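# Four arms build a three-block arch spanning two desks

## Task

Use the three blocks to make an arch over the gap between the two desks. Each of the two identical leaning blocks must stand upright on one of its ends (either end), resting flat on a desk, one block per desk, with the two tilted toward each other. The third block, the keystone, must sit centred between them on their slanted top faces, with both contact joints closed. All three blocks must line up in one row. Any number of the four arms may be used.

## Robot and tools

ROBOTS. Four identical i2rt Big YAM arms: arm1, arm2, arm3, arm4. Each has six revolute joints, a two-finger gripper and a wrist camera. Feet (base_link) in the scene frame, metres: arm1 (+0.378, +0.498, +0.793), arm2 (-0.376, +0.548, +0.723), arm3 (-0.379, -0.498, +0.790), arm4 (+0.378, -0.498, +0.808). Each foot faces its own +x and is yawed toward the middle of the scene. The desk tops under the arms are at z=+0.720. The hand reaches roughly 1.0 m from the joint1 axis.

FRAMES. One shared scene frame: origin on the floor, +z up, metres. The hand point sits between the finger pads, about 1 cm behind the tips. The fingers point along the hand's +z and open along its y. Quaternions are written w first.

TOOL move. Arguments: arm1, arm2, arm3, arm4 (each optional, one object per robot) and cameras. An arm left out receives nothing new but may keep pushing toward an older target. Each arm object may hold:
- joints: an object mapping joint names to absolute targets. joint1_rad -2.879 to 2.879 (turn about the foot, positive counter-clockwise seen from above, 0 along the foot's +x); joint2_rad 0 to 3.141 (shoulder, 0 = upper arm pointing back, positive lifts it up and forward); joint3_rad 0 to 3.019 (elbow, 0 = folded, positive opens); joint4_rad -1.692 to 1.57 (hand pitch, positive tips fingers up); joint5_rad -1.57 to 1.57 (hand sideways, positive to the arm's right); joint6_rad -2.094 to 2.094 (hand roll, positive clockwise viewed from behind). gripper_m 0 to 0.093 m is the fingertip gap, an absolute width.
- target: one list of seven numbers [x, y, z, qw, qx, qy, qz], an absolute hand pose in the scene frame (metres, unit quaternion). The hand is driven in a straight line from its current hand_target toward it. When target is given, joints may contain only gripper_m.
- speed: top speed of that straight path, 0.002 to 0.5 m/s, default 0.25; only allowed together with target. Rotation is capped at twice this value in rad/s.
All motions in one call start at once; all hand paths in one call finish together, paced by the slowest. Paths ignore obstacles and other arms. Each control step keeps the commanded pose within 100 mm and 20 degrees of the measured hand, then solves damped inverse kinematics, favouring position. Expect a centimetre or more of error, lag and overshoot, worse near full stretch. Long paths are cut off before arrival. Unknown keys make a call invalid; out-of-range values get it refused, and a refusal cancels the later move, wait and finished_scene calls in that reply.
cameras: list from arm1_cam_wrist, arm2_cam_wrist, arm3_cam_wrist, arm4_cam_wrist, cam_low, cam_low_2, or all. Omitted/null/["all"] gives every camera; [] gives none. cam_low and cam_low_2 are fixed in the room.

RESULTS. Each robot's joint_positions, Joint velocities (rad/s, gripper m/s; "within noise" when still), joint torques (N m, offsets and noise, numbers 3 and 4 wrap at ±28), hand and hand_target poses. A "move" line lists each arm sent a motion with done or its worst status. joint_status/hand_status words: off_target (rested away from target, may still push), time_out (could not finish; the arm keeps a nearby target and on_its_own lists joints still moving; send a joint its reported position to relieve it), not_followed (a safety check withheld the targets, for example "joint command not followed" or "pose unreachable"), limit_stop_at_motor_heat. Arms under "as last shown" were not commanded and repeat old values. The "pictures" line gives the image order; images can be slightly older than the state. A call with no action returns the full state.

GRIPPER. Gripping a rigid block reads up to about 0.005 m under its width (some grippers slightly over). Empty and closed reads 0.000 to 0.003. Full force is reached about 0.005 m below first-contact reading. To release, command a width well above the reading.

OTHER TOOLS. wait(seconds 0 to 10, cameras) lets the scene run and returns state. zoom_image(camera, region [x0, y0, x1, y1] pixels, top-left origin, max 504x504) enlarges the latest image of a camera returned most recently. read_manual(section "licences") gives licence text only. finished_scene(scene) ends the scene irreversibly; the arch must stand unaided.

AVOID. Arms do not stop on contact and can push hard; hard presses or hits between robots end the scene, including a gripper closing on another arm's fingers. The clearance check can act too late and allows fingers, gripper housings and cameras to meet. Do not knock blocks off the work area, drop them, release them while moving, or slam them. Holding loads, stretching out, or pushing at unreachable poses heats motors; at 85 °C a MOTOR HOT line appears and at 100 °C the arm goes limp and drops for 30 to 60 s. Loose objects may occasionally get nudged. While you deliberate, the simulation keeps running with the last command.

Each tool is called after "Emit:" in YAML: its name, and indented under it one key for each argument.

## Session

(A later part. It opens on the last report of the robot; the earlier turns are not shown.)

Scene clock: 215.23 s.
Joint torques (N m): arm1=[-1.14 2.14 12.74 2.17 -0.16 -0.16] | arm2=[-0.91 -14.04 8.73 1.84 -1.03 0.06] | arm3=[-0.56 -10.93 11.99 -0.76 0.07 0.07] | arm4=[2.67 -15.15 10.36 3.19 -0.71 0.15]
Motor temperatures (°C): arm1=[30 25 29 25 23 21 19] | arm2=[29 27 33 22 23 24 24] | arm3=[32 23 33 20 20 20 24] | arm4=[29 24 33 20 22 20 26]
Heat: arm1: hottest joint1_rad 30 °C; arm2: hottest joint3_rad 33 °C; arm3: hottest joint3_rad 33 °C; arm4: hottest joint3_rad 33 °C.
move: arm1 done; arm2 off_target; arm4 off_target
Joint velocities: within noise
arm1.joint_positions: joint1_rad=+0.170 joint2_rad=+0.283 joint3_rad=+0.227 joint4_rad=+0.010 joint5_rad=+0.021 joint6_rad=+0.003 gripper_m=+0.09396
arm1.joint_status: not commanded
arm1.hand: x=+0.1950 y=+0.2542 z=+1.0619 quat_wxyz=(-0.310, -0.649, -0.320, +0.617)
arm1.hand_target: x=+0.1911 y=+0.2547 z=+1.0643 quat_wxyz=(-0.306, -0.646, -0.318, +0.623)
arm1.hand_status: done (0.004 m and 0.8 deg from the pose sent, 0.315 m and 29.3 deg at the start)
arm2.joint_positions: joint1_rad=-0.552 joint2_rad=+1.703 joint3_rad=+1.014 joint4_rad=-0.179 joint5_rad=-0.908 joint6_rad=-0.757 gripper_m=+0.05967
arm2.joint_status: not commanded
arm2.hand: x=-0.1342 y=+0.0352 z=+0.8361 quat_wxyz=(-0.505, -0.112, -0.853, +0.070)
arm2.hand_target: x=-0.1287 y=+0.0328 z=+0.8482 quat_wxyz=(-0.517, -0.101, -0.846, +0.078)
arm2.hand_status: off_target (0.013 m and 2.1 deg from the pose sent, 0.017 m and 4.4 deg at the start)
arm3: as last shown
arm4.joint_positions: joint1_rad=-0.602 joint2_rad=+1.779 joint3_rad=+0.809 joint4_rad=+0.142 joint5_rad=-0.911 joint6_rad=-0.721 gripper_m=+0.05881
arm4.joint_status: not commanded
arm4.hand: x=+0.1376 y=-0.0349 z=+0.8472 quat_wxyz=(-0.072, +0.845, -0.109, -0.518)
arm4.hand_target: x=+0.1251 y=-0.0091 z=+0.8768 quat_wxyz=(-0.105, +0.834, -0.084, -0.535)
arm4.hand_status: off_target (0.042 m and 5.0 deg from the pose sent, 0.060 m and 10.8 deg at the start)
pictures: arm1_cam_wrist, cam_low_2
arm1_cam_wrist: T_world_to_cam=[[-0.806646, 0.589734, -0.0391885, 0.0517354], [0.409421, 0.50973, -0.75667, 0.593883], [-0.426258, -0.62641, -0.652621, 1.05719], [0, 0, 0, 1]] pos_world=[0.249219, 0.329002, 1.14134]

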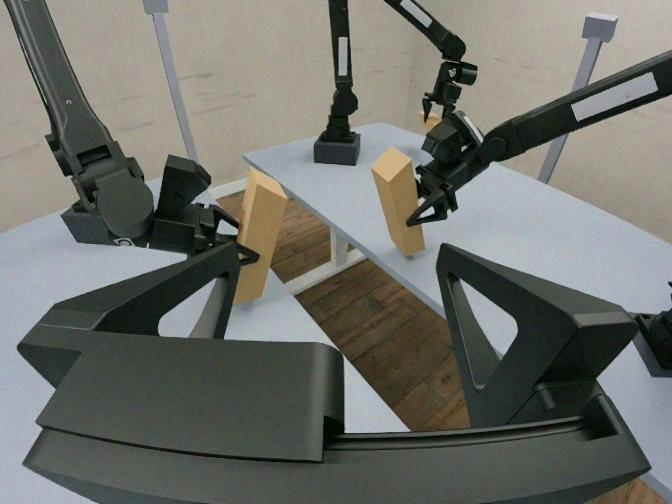

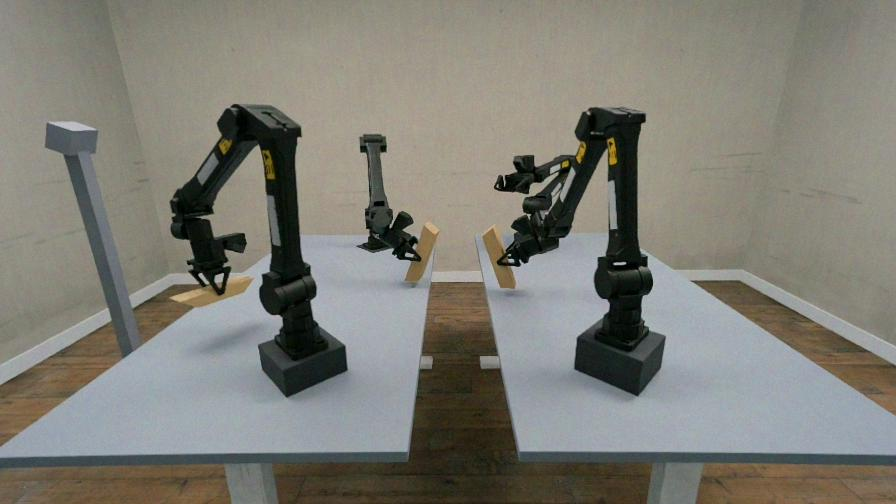

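Emit:
move:
  arm3: {"target": [-0.676, -0.313, 1.06, 0.0, 0.4501, -0.8930, 0.0], "speed": 0.15}
  arm2: {"target": [-0.1155, 0.0293, 0.827, 0.5166, 0.1014, 0.8465, -0.0783], "speed": 0.08}
  arm4: {"target": [0.1082, -0.0066, 0.8546, -0.1034, 0.8335, -0.0872, -0.5351], "speed": 0.08}
  cameras: ["cam_low_2", "arm1_cam_wrist"]

Emit:
move:
  arm3: {"joints": {"joint1_rad": 0.166, "joint6_rad": 1.17}}
  cameras: ["cam_low_2", "cam_low"]

Scene clock: 239.47 s.
Joint torques (N m): arm1=[-1.03 2.14 12.74 2.18 -0.16 -0.16] | arm2=[0.03 -14.56 8.53 1.91 -0.62 0.09] | arm3=[1.67 -8.41 14.04 -0.69 0 0.26] | arm4=[2.67 -15.74 9.92 3.25 -0.67 0.16]
Motor temperatures (°C): arm1=[30 25 29 25 23 21 19] | arm2=[29 27 33 22 24 24 24] | arm3=[32 23 35 20 20 20 24] | arm4=[29 25 34 20 22 20 26]
Heat: arm1: hottest joint1_rad 30 °C; arm2: hottest joint3_rad 33 °C; arm3: hottest joint3_rad 35 °C; arm4: hottest joint3_rad 34 °C.
move: arm2 off_target; arm3 off_target; arm4 off_target
Joint velocities: within noise
arm1.joint_positions: joint1_rad=+0.170 joint2_rad=+0.283 joint3_rad=+0.227 joint4_rad=+0.010 joint5_rad=+0.019 joint6_rad=+0.003 gripper_m=+0.09396
arm1.joint_status: not commanded
arm1.hand: x=+0.1952 y=+0.2540 z=+1.0619 quat_wxyz=(-0.310, -0.649, -0.320, +0.617)
arm1.hand_target: x=+0.1914 y=+0.2545 z=+1.0642 quat_wxyz=(-0.306, -0.646, -0.318, +0.623)
arm1.hand_status: not commanded
arm2.joint_positions: joint1_rad=-0.534 joint2_rad=+1.755 joint3_rad=+1.009 joint4_rad=-0.102 joint5_rad=-0.900 joint6_rad=-0.735 gripper_m=+0.05967
arm2.joint_status: not commanded
arm2.hand: x=-0.1240 y=+0.0317 z=+0.8147 quat_wxyz=(-0.507, -0.110, -0.852, +0.071)
arm2.hand_target: x=-0.1158 y=+0.0294 z=+0.8268 quat_wxyz=(-0.516, -0.099, -0.847, +0.080)
arm2.hand_status: off_target (0.015 m and 1.9 deg from the pose sent, 0.022 m and 2.1 deg at the start)
arm3.joint_positions: joint1_rad=+1.822 joint2_rad=+1.263 joint3_rad=+1.185 joint4_rad=-1.570 joint5_rad=+0.003 joint6_rad=+1.641 gripper_m=+0.06142
arm3.joint_status: not commanded
arm3.hand: x=-0.6594 y=-0.3183 z=+1.0278 quat_wxyz=(-0.020, +0.450, -0.892, +0.032)
arm3.hand_target: x=-0.6742 y=-0.3140 z=+1.0598 quat_wxyz=(+0.001, +0.450, -0.893, +0.000)
arm3.hand_status: off_target (0.037 m and 4.4 deg from the pose sent, 0.200 m and 3.9 deg at the start)
arm4.joint_positions: joint1_rad=-0.567 joint2_rad=+1.840 joint3_rad=+0.809 joint4_rad=+0.226 joint5_rad=-0.885 joint6_rad=-0.680 gripper_m=+0.05881
arm4.joint_status: not commanded
arm4.hand: x=+0.1224 y=-0.0357 z=+0.8258 quat_wxyz=(-0.070, +0.846, -0.112, -0.516)
arm4.hand_target: x=+0.1093 y=-0.0091 z=+0.8558 quat_wxyz=(-0.103, +0.834, -0.087, -0.535)
arm4.hand_status: off_target (0.043 m and 5.4 deg from the pose sent, 0.041 m and 5.0 deg at the start)
pictures: arm1_cam_wrist, cam_low_2
arm1_cam_wrist: T_world_to_cam=[[-0.807572, 0.58846, -0.0392626, 0.0525528], [0.40865, 0.510323, -0.756687, 0.59386], [-0.425244, -0.627124, -0.652597, 1.05718], [0, 0, 0, 1]] pos_world=[0.24932, 0.328999, 1.14134]

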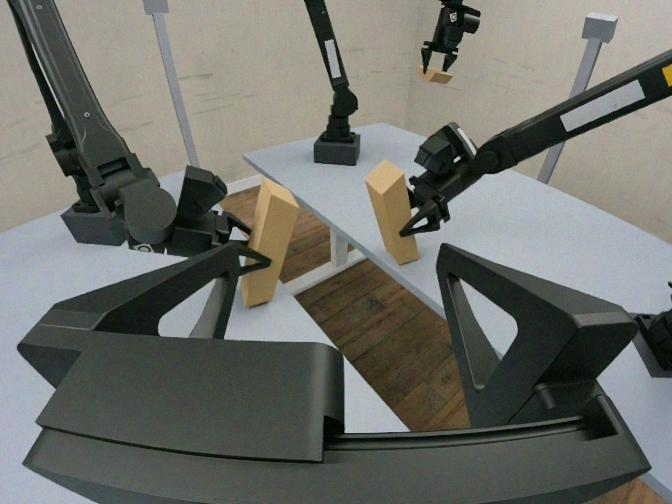

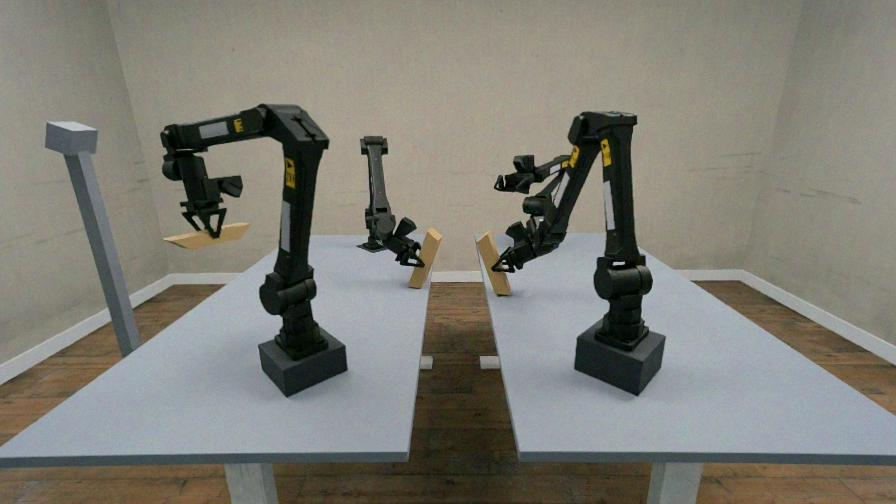

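Scene clock: 241.50 s.
Joint torques (N m): arm1=[-0.91 2.26 12.72 2.14 -0.16 -0.15] | arm2=[-0.32 -14.74 8.46 1.92 -0.63 0.05] | arm3=[-0.15 -8.29 13.5 -0.83 0.06 0.05] | arm4=[2.67 -15.68 9.94 3.28 -0.68 0.16]
Motor temperatures (°C): arm1=[30 25 29 25 23 21 19] | arm2=[29 27 33 22 24 24 24] | arm3=[32 23 35 20 20 20 24] | arm4=[29 25 34 20 22 20 26]
Heat: arm1: hottest joint1_rad 30 °C; arm2: hottest joint3_rad 33 °C; arm3: hottest joint3_rad 35 °C; arm4: hottest joint3_rad 34 °C.
move: arm3 done
Joint velocities: within noise
arm1, arm2: as last shown
arm2.hand_target: x=-0.1158 y=+0.0295 z=+0.8267 quat_wxyz=(-0.516, -0.099, -0.847, +0.080)
arm3.joint_positions: joint1_rad=+0.176 joint2_rad=+1.263 joint3_rad=+1.193 joint4_rad=-1.572 joint5_rad=+0.001 joint6_rad=+1.184 gripper_m=+0.06142
arm3.joint_status: all done
arm3.hand: x=-0.1769 y=-0.2300 z=+1.0301 quat_wxyz=(+0.018, -0.127, -0.991, +0.031)
arm3.hand_target: x=-0.1666 y=-0.2217 z=+1.0592 quat_wxyz=(+0.001, -0.125, -0.992, +0.001)
arm3.hand_status: not commanded
arm4.joint_positions: joint1_rad=-0.567 joint2_rad=+1.840 joint3_rad=+0.809 joint4_rad=+0.228 joint5_rad=-0.883 joint6_rad=-0.679 gripper_m=+0.05881
arm4.joint_status: not commanded
arm4.hand: x=+0.1224 y=-0.0353 z=+0.8258 quat_wxyz=(-0.070, +0.846, -0.113, -0.516)
arm4.hand_target: x=+0.1094 y=-0.0088 z=+0.8559 quat_wxyz=(-0.103, +0.834, -0.088, -0.535)
arm4.hand_status: not commanded
pictures: cam_low, cam_low_2

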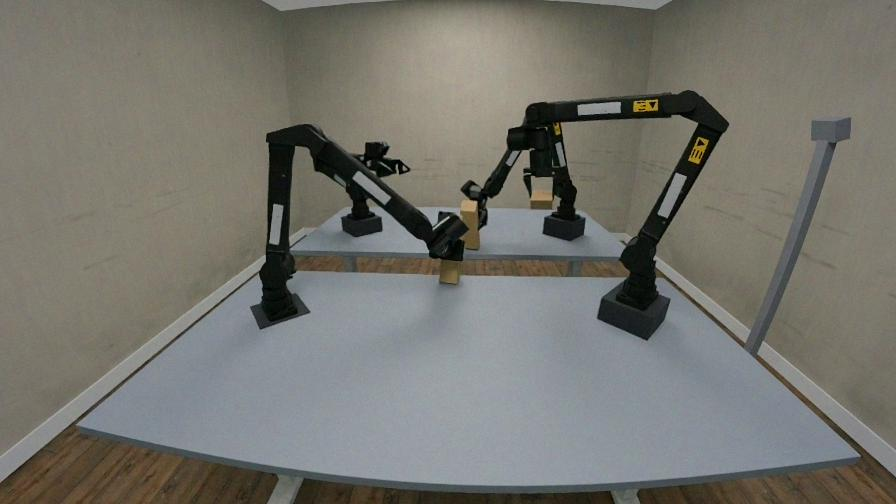

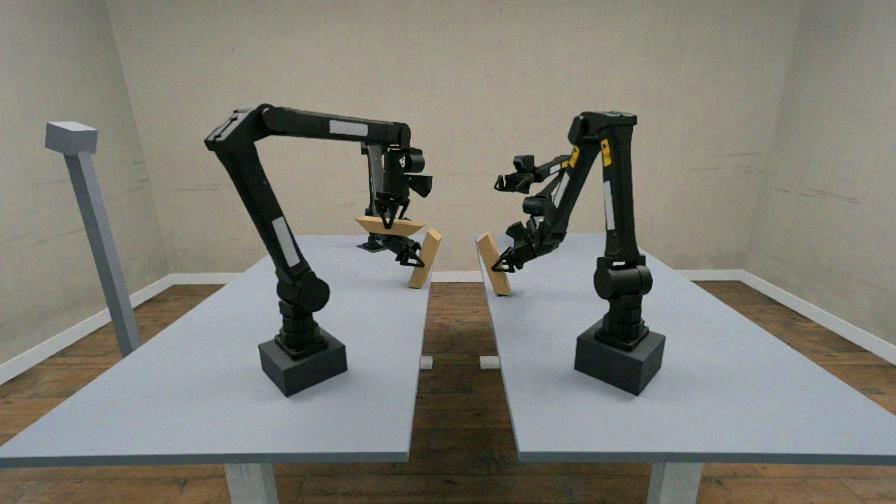

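Emit:
zoom_image:
  camera: "cam_low_2"
  region: [340, 190, 450, 260]

Emit:
zoom_image:
  camera: "cam_low_2"
  region: [400, 220, 520, 305]

Scaled by 4.582 (camera's finer frame: 1280x720).

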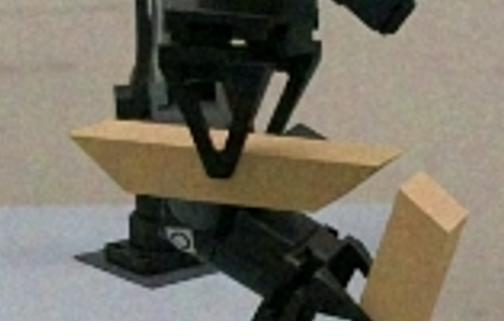

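Scaled by 4.200 (camera's finer frame: 1280x720).

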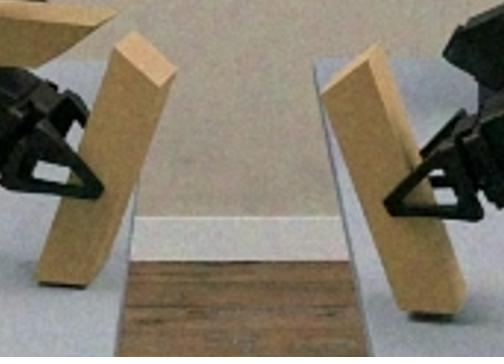

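Emit:
zoom_image:
  camera: "cam_low_2"
  region: [350, 205, 400, 245]

Emit:
zoom_image:
  camera: "cam_low_2"
  region: [385, 205, 435, 245]

Scaled by 10.080 (camera's finer frame: 1280x720).

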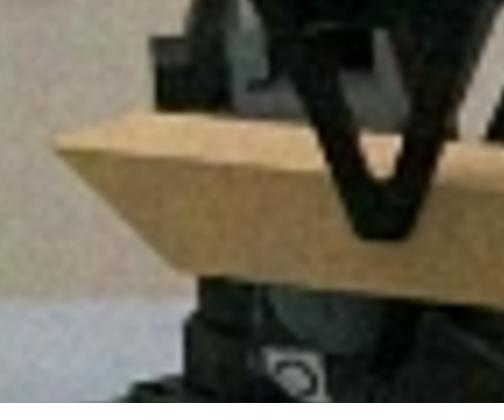

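Scaled by 10.080 (camera's finer frame: 1280x720).

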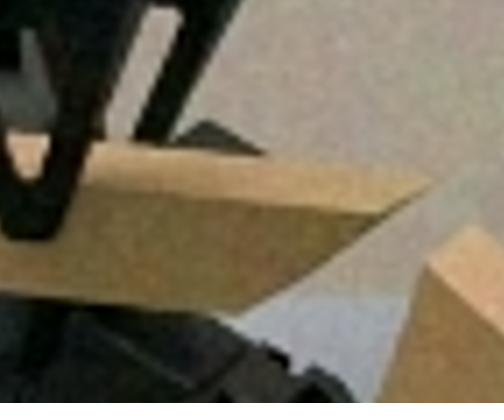

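Emit:
zoom_image:
  camera: "arm1_cam_wrist"
  region: [355, 150, 445, 275]

Emit:
zoom_image:
  camera: "arm1_cam_wrist"
  region: [225, 165, 315, 315]

This scene's latest camera images include none from arm1_cam_wrist. They are from: cam_low, cam_low_2. arm1_cam_wrist's image comes with the result of a call that names it in "cameras".

This scene's latest camera images include none from arm1_cam_wrist. They are from: cam_low, cam_low_2. arm1_cam_wrist's image comes with the result of a call that names it in "cameras".

Emit:
move:
  arm3: {"target": [0.01, 0.008, 1.065, 0.0, 0.1305, 0.9914, 0.0], "speed": 0.12}
  cameras: ["cam_low", "cam_low_2", "arm1_cam_wrist", "arm3_cam_wrist"]

Scene clock: 254.97 s.
Joint torques (N m): arm1=[-1.03 2.26 12.72 2.19 -0.15 -0.16] | arm2=[-0.26 -14.92 8.44 1.98 -0.65 0.1] | arm3=[-0.26 -19.02 14.48 -0.77 0.11 0.11] | arm4=[2.55 -15.74 9.91 3.28 -0.68 0.15]
Motor temperatures (°C): arm1=[29 24 30 25 23 21 19] | arm2=[29 27 32 22 24 24 24] | arm3=[32 23 38 20 20 20 24] | arm4=[29 25 34 20 22 20 26]
Heat: arm1: hottest joint3_rad 30 °C; arm2: hottest joint3_rad 32 °C; arm3: hottest joint3_rad 38 °C; arm4: hottest joint3_rad 34 °C.
move: arm3 off_target
Joint velocities: within noise
arm1, arm2, arm4: as last shown
arm3.joint_positions: joint1_rad=+0.176 joint2_rad=+2.003 joint3_rad=+2.105 joint4_rad=-1.671 joint5_rad=+0.001 joint6_rad=+1.184 gripper_m=+0.06141
arm3.joint_status: not commanded
arm3.hand: x=-0.0051 y=-0.0002 z=+1.0287 quat_wxyz=(+0.000, -0.127, -0.992, +0.000)
arm3.hand_target: x=+0.0072 y=+0.0043 z=+1.0643 quat_wxyz=(-0.019, -0.130, -0.991, -0.033)
arm3.hand_status: off_target (0.040 m and 0.4 deg from the pose sent, 0.305 m and 4.1 deg at the start; a joint's target at an end of its range on 42 of 100 steps)
pictures: arm1_cam_wrist, arm3_cam_wrist, cam_low, cam_low_2
arm1_cam_wrist: T_world_to_cam=[[-0.807572, 0.58846, -0.0392626, 0.0525528], [0.40865, 0.510323, -0.756687, 0.59386], [-0.425244, -0.627124, -0.652597, 1.05718], [0, 0, 0, 1]] pos_world=[0.24932, 0.328999, 1.14134]
arm3_cam_wrist: T_world_to_cam=[[-0.258728, -0.965905, 0.00937797, -0.011405], [-0.779497, 0.214511, 0.588532, -0.606055], [-0.570477, 0.14496, -0.80842, 0.952075], [0, 0, 0, 1]] pos_world=[0.0677681, -0.0190231, 1.12647]

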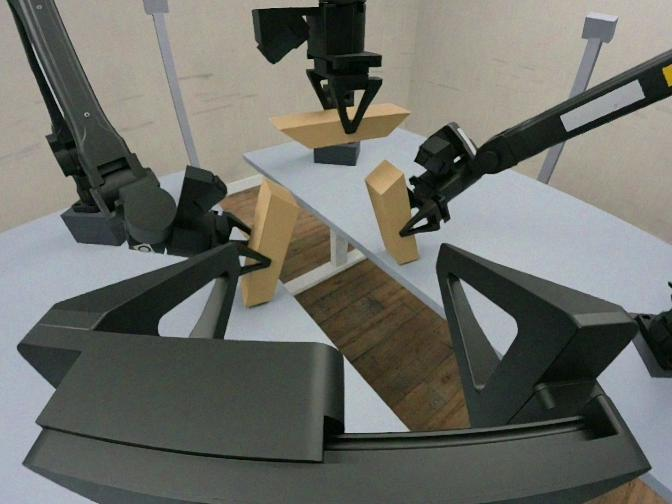

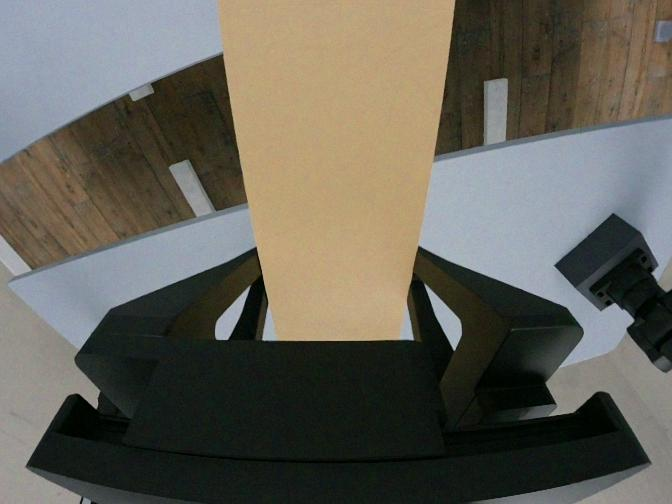

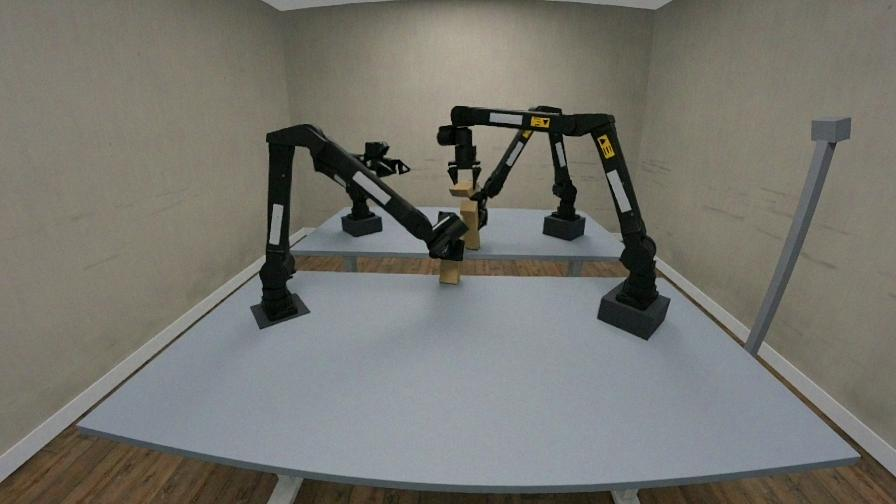

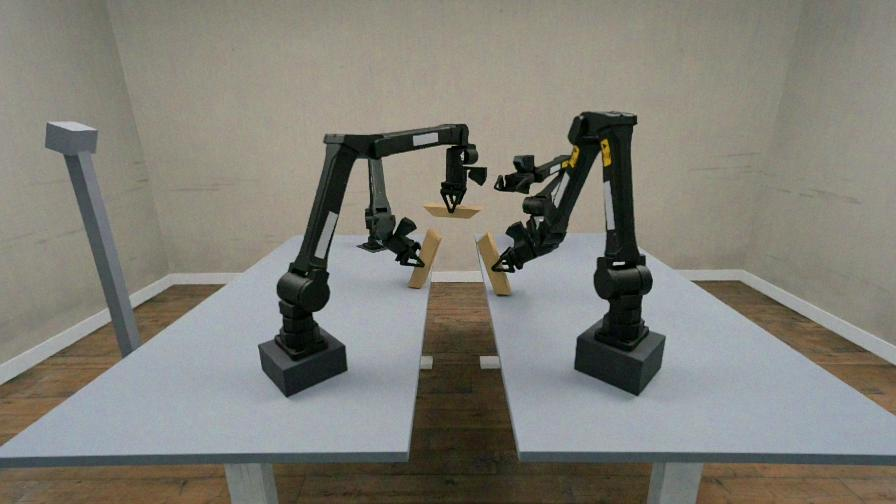

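Emit:
zoom_image:
  camera: "arm1_cam_wrist"
  region: [355, 150, 445, 275]

Emit:
zoom_image:
  camera: "arm1_cam_wrist"
  region: [225, 165, 315, 315]

Emit:
zoom_image:
  camera: "arm1_cam_wrist"
  region: [260, 90, 420, 170]

Emit:
zoom_image:
  camera: "cam_low_2"
  region: [395, 190, 525, 305]

Scaled by 4.032 (camera's finer frame: 960x720).

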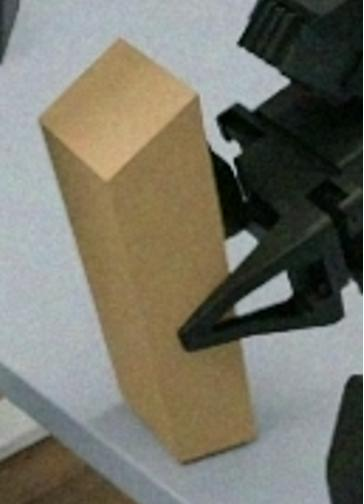

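Scaled by 3.360 (camera's finer frame: 960x720).

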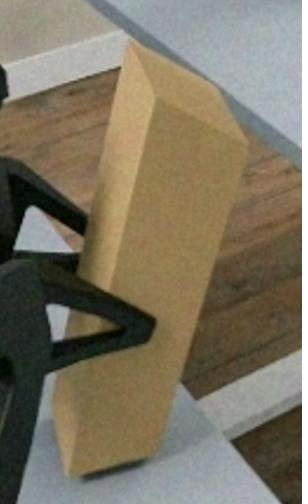

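Scaled by 3.150 (camera's finer frame: 960x720).

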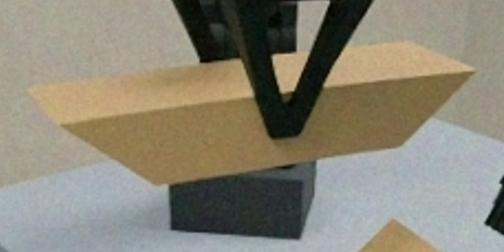

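Scaled by 3.877 (camera's finer frame: 1280x720).

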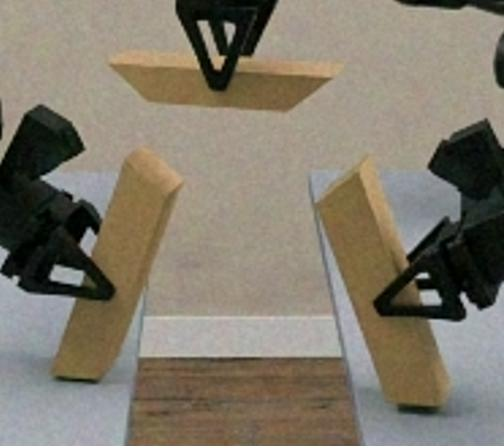

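Emit:
move:
  arm2: {"target": [-0.1061, 0.0269, 0.812, 0.5166, 0.1014, 0.8465, -0.0783], "speed": 0.05}
  arm4: {"target": [0.0997, -0.0062, 0.8411, -0.1034, 0.8335, -0.0872, -0.5351], "speed": 0.05}
  cameras: ["cam_low_2", "arm1_cam_wrist"]

Scene clock: 268.23 s.
Joint torques (N m): arm1=[-0.97 2.2 12.74 2.19 -0.15 -0.16] | arm2=[0.09 -13.33 8.36 2.06 -0.44 -0.04] | arm3=[-0.15 -19.02 14.34 -0.61 0.11 0.14] | arm4=[2.73 -15.62 9.62 3.28 -0.61 0.15]
Motor temperatures (°C): arm1=[29 24 30 25 23 21 19] | arm2=[29 27 32 22 24 24 24] | arm3=[32 26 41 20 20 20 24] | arm4=[29 25 34 20 22 20 26]
Heat: arm1: hottest joint3_rad 30 °C; arm2: hottest joint3_rad 32 °C; arm3: hottest joint3_rad 41 °C; arm4: hottest joint3_rad 34 °C.
move: arm2 done; arm4 off_target
Joint velocities: within noise
arm1, arm3: as last shown
arm2.joint_positions: joint1_rad=-0.519 joint2_rad=+1.774 joint3_rad=+1.009 joint4_rad=-0.048 joint5_rad=-0.894 joint6_rad=-0.689 gripper_m=+0.05967
arm2.joint_status: not commanded
arm2.hand: x=-0.1154 y=+0.0285 z=+0.8101 quat_wxyz=(-0.512, -0.116, -0.848, +0.070)
arm2.hand_target: x=-0.1061 y=+0.0271 z=+0.8122 quat_wxyz=(-0.517, -0.104, -0.846, +0.076)
arm2.hand_status: done (0.010 m and 2.0 deg from the pose sent, 0.019 m and 1.9 deg at the start)
arm3.hand_target: x=+0.0072 y=+0.0043 z=+1.0642 quat_wxyz=(-0.019, -0.130, -0.991, -0.033)
arm4.joint_positions: joint1_rad=-0.551 joint2_rad=+1.874 joint3_rad=+0.814 joint4_rad=+0.277 joint5_rad=-0.872 joint6_rad=-0.663 gripper_m=+0.05881
arm4.joint_status: not commanded
arm4.hand: x=+0.1145 y=-0.0338 z=+0.8157 quat_wxyz=(-0.073, +0.846, -0.110, -0.517)
arm4.hand_target: x=+0.1006 y=-0.0085 z=+0.8422 quat_wxyz=(-0.103, +0.834, -0.087, -0.535)
arm4.hand_status: off_target (0.040 m and 5.0 deg from the pose sent, 0.040 m and 5.4 deg at the start)
pictures: arm1_cam_wrist, cam_low_2
arm1_cam_wrist: T_world_to_cam=[[-0.807572, 0.58846, -0.0392626, 0.0525528], [0.40865, 0.510323, -0.756687, 0.59386], [-0.425244, -0.627124, -0.652597, 1.05718], [0, 0, 0, 1]] pos_world=[0.24932, 0.328999, 1.14134]

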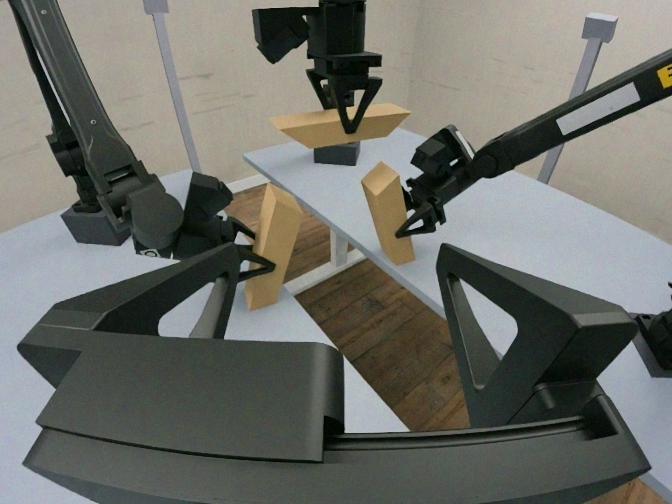

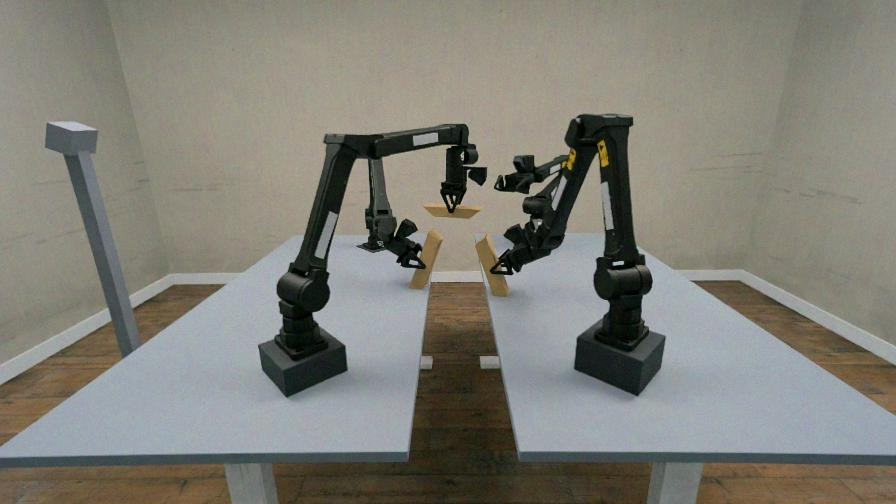

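Emit:
zoom_image:
  camera: "arm1_cam_wrist"
  region: [350, 155, 440, 280]

Emit:
zoom_image:
  camera: "cam_low_2"
  region: [395, 215, 525, 310]

Scaled by 4.032 (camera's finer frame: 960x720).

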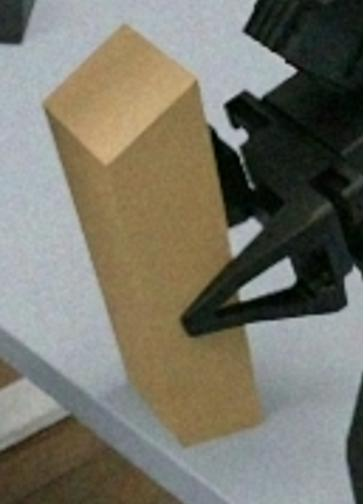

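Scaled by 3.877 (camera's finer frame: 1280x720).

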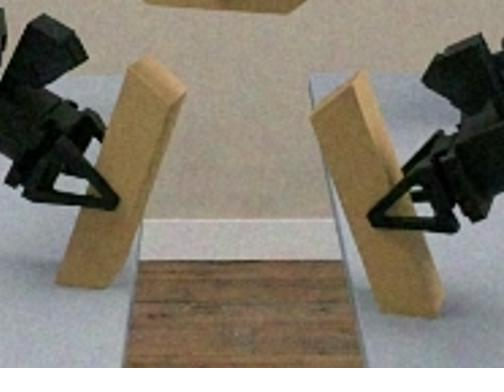

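Emit:
zoom_image:
  camera: "cam_low_2"
  region: [400, 270, 440, 300]

Emit:
zoom_image:
  camera: "cam_low_2"
  region: [480, 275, 520, 305]

Emit:
zoom_image:
  camera: "arm1_cam_wrist"
  region: [235, 270, 305, 320]

Emit:
zoom_image:
  camera: "arm1_cam_wrist"
  region: [370, 230, 430, 280]

Scaled by 12.600 (camera's finer frame: 1280x720).

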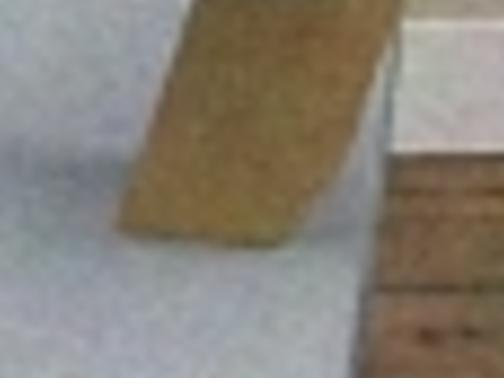

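Scaled by 12.600 (camera's finer frame: 1280x720).

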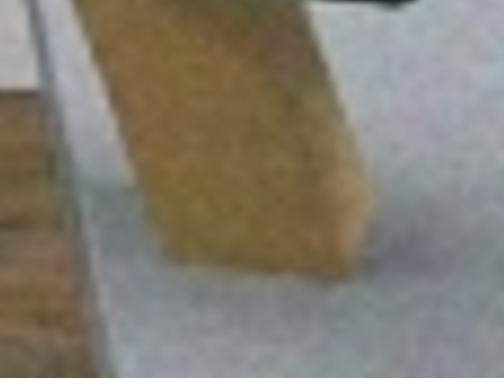

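Scaled by 7.200 (camera's finer frame: 960x720).

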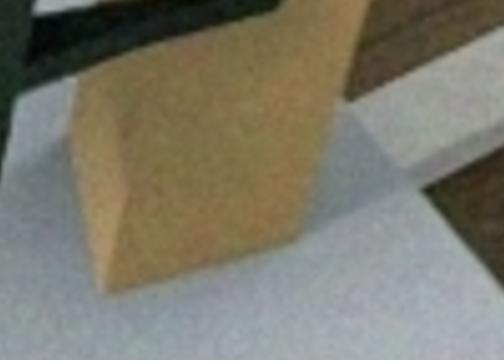

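Scaled by 8.400 (camera's finer frame: 960x720).

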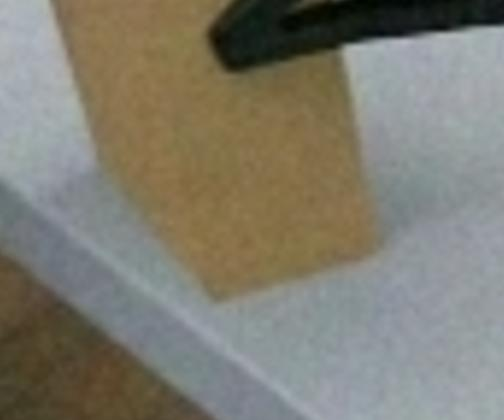

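Emit:
move:
  arm2: {"target": [-0.0955, 0.0243, 0.832, 0.5166, 0.1014, 0.8465, -0.0783], "speed": 0.05}
  arm4: {"target": [0.0900, -0.0057, 0.860, -0.1034, 0.8335, -0.0872, -0.5351], "speed": 0.05}
  cameras: ["cam_low_2", "arm1_cam_wrist"]

Scene clock: 278.10 s.
Joint torques (N m): arm1=[-1.14 2.43 12.71 2.21 -0.15 -0.16] | arm2=[0.56 -15.62 10.51 0.64 -0.51 0.06] | arm3=[0.15 -19.14 14.53 -0.68 0.11 0.13] | arm4=[2.49 -18.43 9.89 1.8 -0.63 0.16]
Motor temperatures (°C): arm1=[29 24 30 25 23 21 19] | arm2=[29 28 32 22 23 24 24] | arm3=[32 27 43 20 20 20 24] | arm4=[29 27 34 20 22 20 27]
Heat: arm1: hottest joint3_rad 30 °C; arm2: hottest joint3_rad 32 °C; arm3: hottest joint3_rad 43 °C; arm4: hottest joint3_rad 34 °C.
move: arm2 off_target; arm4 off_target
Joint velocities: within noise
arm1, arm3: as last shown
arm2.joint_positions: joint1_rad=-0.507 joint2_rad=+1.772 joint3_rad=+1.009 joint4_rad=-0.050 joint5_rad=-0.879 joint6_rad=-0.689 gripper_m=+0.05967
arm2.joint_status: not commanded
arm2.hand: x=-0.1104 y=+0.0301 z=+0.8096 quat_wxyz=(-0.508, -0.114, -0.851, +0.072)
arm2.hand_target: x=-0.0957 y=+0.0252 z=+0.8320 quat_wxyz=(-0.517, -0.099, -0.847, +0.080)
arm2.hand_status: off_target (0.028 m and 2.0 deg from the pose sent, 0.030 m and 2.0 deg at the start)
arm3.hand: x=-0.0050 y=-0.0001 z=+1.0289 quat_wxyz=(+0.000, -0.127, -0.992, +0.000)
arm3.hand_target: x=+0.0072 y=+0.0043 z=+1.0643 quat_wxyz=(-0.019, -0.130, -0.991, -0.033)
arm4.joint_positions: joint1_rad=-0.528 joint2_rad=+1.874 joint3_rad=+0.820 joint4_rad=+0.277 joint5_rad=-0.856 joint6_rad=-0.642 gripper_m=+0.05880
arm4.joint_status: not commanded
arm4.hand: x=+0.1045 y=-0.0350 z=+0.8162 quat_wxyz=(-0.069, +0.847, -0.112, -0.515)
arm4.hand_target: x=+0.0910 y=-0.0085 z=+0.8609 quat_wxyz=(-0.103, +0.834, -0.088, -0.536)
arm4.hand_status: off_target (0.055 m and 5.6 deg from the pose sent, 0.058 m and 5.0 deg at the start)
pictures: arm1_cam_wrist, cam_low_2
arm1_cam_wrist: T_world_to_cam=[[-0.807572, 0.58846, -0.0392626, 0.0525528], [0.40865, 0.510323, -0.756687, 0.59386], [-0.425244, -0.627124, -0.652597, 1.05718], [0, 0, 0, 1]] pos_world=[0.24932, 0.328999, 1.14134]

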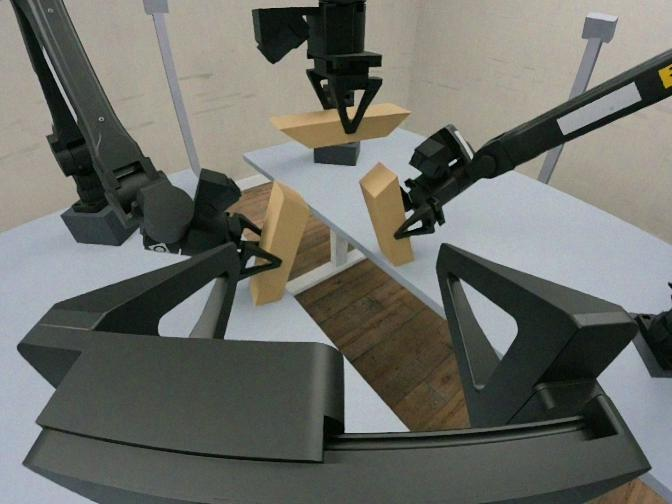

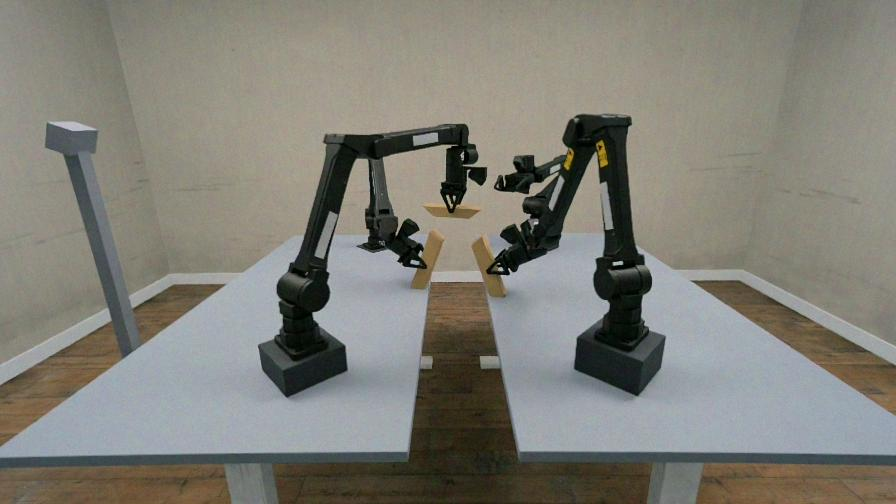

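Emit:
zoom_image:
  camera: "arm1_cam_wrist"
  region: [235, 155, 435, 315]

Emit:
zoom_image:
  camera: "cam_low_2"
  region: [395, 195, 525, 310]

Scaled by 2.520 (camera's finer frame: 960x720).

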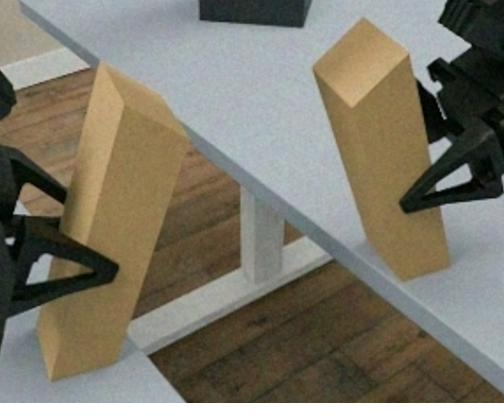

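Scaled by 3.877 (camera's finer frame: 1280x720).

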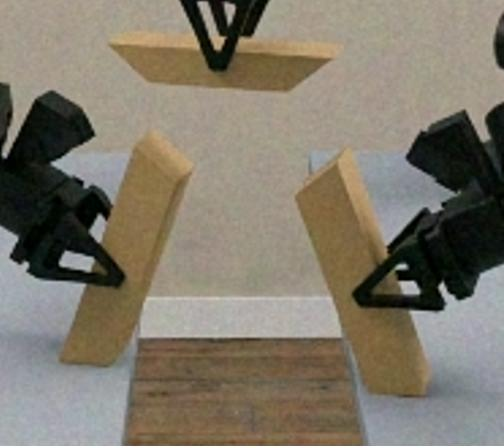

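Emit:
zoom_image:
  camera: "cam_low_2"
  region: [470, 270, 520, 310]

Emit:
zoom_image:
  camera: "cam_low_2"
  region: [400, 265, 450, 305]

Emit:
zoom_image:
  camera: "arm1_cam_wrist"
  region: [235, 260, 315, 320]

Emit:
zoom_image:
  camera: "arm1_cam_wrist"
  region: [360, 220, 440, 280]

Scaled by 10.080 (camera's finer frame: 1280x720).

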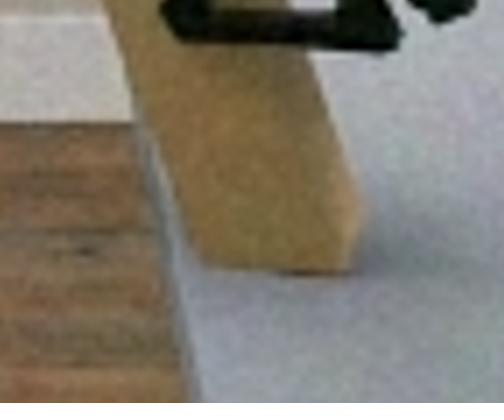

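Scaled by 10.080 (camera's finer frame: 1280x720).

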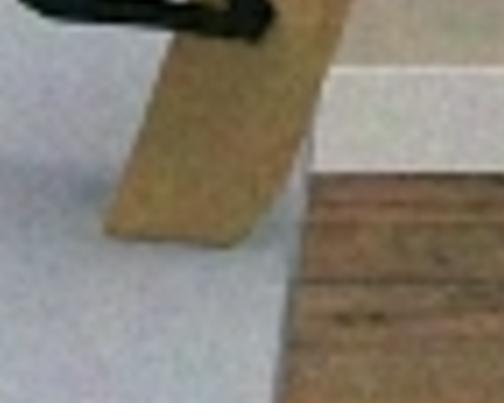

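Scaled by 6.300 (camera's finer frame: 960x720).

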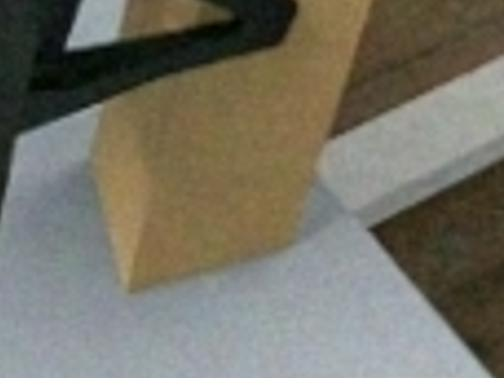

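Scaled by 6.300 (camera's finer frame: 960x720).

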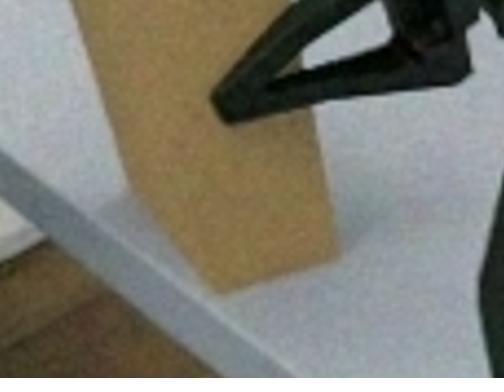

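Emit:
move:
  cameras: ["cam_low", "cam_low_2", "arm1_cam_wrist"]

Emit:
zoom_image:
  camera: "cam_low"
  region: [425, 170, 515, 300]

Scene clock: 302.33 s.
Joint torques (N m): arm1=[-1.14 2.2 12.71 2.17 -0.16 -0.16] | arm2=[0.79 -15.74 10.5 0.69 -0.52 0.07] | arm3=[-0.38 -18.84 14.43 -0.59 0.12 0.12] | arm4=[2.43 -18.49 9.88 1.83 -0.64 0.15]
Motor temperatures (°C): arm1=[29 24 30 25 23 21 19] | arm2=[29 29 33 22 23 24 25] | arm3=[32 30 46 20 20 20 25] | arm4=[29 30 35 20 22 20 27]
Heat: arm1: hottest joint3_rad 30 °C; arm2: hottest joint3_rad 33 °C; arm3: hottest joint3_rad 46 °C; arm4: hottest joint3_rad 35 °C.
Joint velocities: within noise
arm1.joint_positions: joint1_rad=+0.170 joint2_rad=+0.283 joint3_rad=+0.227 joint4_rad=+0.010 joint5_rad=+0.019 joint6_rad=+0.003 gripper_m=+0.09396
arm1.joint_status: not commanded
arm1.hand: x=+0.1952 y=+0.2540 z=+1.0619 quat_wxyz=(-0.310, -0.649, -0.320, +0.617) (m; scene frame)
arm1.hand_target: x=+0.1914 y=+0.2545 z=+1.0642 quat_wxyz=(-0.306, -0.646, -0.318, +0.623) (m; scene frame)
arm1.hand_status: not commanded
arm2.joint_positions: joint1_rad=-0.507 joint2_rad=+1.772 joint3_rad=+1.009 joint4_rad=-0.050 joint5_rad=-0.879 joint6_rad=-0.689 gripper_m=+0.05967
arm2.joint_status: not commanded
arm2.hand: x=-0.1104 y=+0.0301 z=+0.8096 quat_wxyz=(-0.508, -0.114, -0.851, +0.072) (m; scene frame)
arm2.hand_target: x=-0.0957 y=+0.0252 z=+0.8320 quat_wxyz=(-0.517, -0.099, -0.847, +0.080) (m; scene frame)
arm2.hand_status: off_target (0.028 m and 2.0 deg from the pose sent, 0.030 m and 2.0 deg at the start)
arm3.joint_positions: joint1_rad=+0.176 joint2_rad=+2.003 joint3_rad=+2.105 joint4_rad=-1.671 joint5_rad=+0.001 joint6_rad=+1.184 gripper_m=+0.06141
arm3.joint_status: not commanded
arm3.hand: x=-0.0050 y=-0.0001 z=+1.0289 quat_wxyz=(+0.000, -0.127, -0.992, +0.000) (m; scene frame)
arm3.hand_target: x=+0.0072 y=+0.0043 z=+1.0643 quat_wxyz=(-0.019, -0.130, -0.991, -0.033) (m; scene frame)
arm3.hand_status: not commanded
arm4.joint_positions: joint1_rad=-0.528 joint2_rad=+1.874 joint3_rad=+0.820 joint4_rad=+0.277 joint5_rad=-0.856 joint6_rad=-0.642 gripper_m=+0.05880
arm4.joint_status: not commanded
arm4.hand: x=+0.1044 y=-0.0349 z=+0.8163 quat_wxyz=(-0.069, +0.847, -0.111, -0.515) (m; scene frame)
arm4.hand_target: x=+0.0910 y=-0.0085 z=+0.8610 quat_wxyz=(-0.103, +0.834, -0.087, -0.536) (m; scene frame)
arm4.hand_status: off_target (0.055 m and 5.5 deg from the pose sent, 0.058 m and 5.0 deg at the start)
pictures: arm1_cam_wrist, cam_low, cam_low_2
camera_calibration:
arm1_cam_wrist: T_world_to_cam=[[-0.807572, 0.58846, -0.0392626, 0.0525528], [0.40865, 0.510323, -0.756687, 0.59386], [-0.425244, -0.627124, -0.652597, 1.05718], [0, 0, 0, 1]] pos_world=[0.24932, 0.328999, 1.14134]

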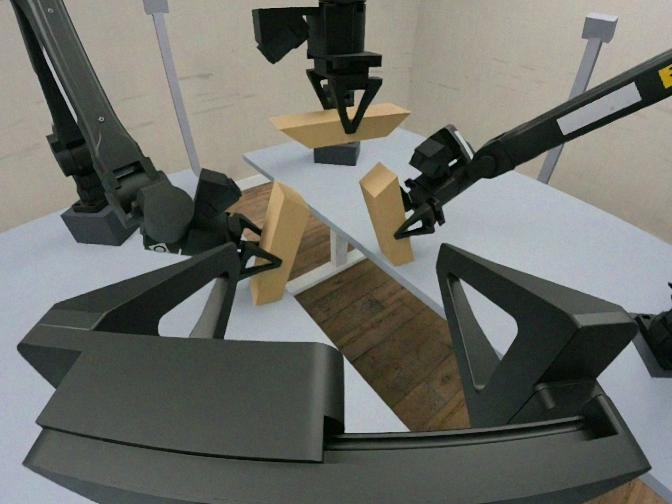

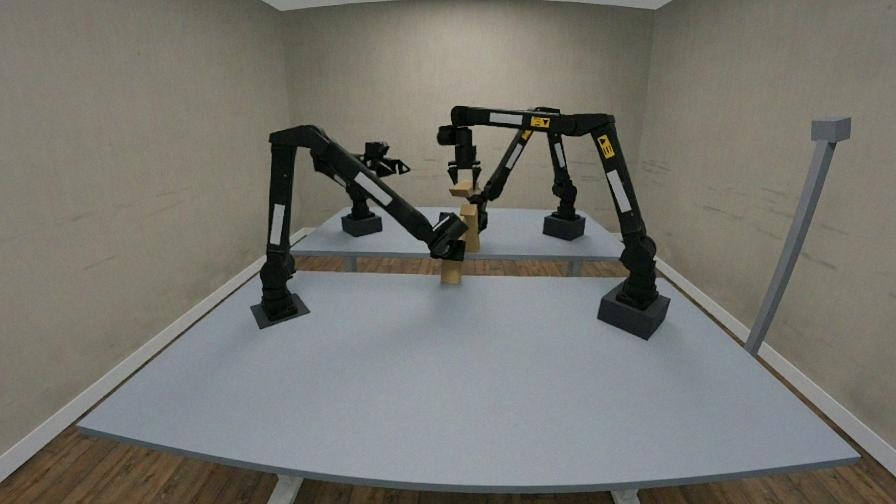

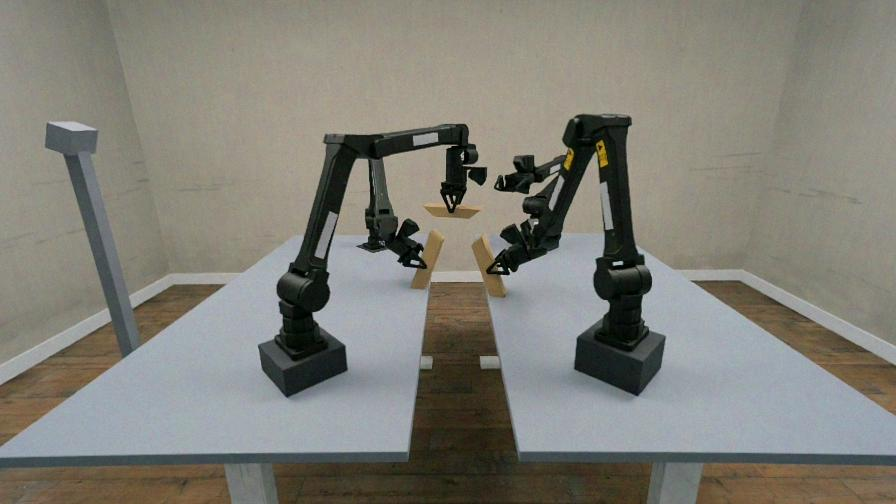

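Scaled by 3.877 (camera's finer frame: 1280x720).

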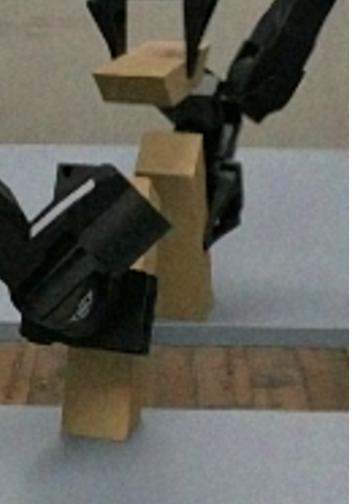

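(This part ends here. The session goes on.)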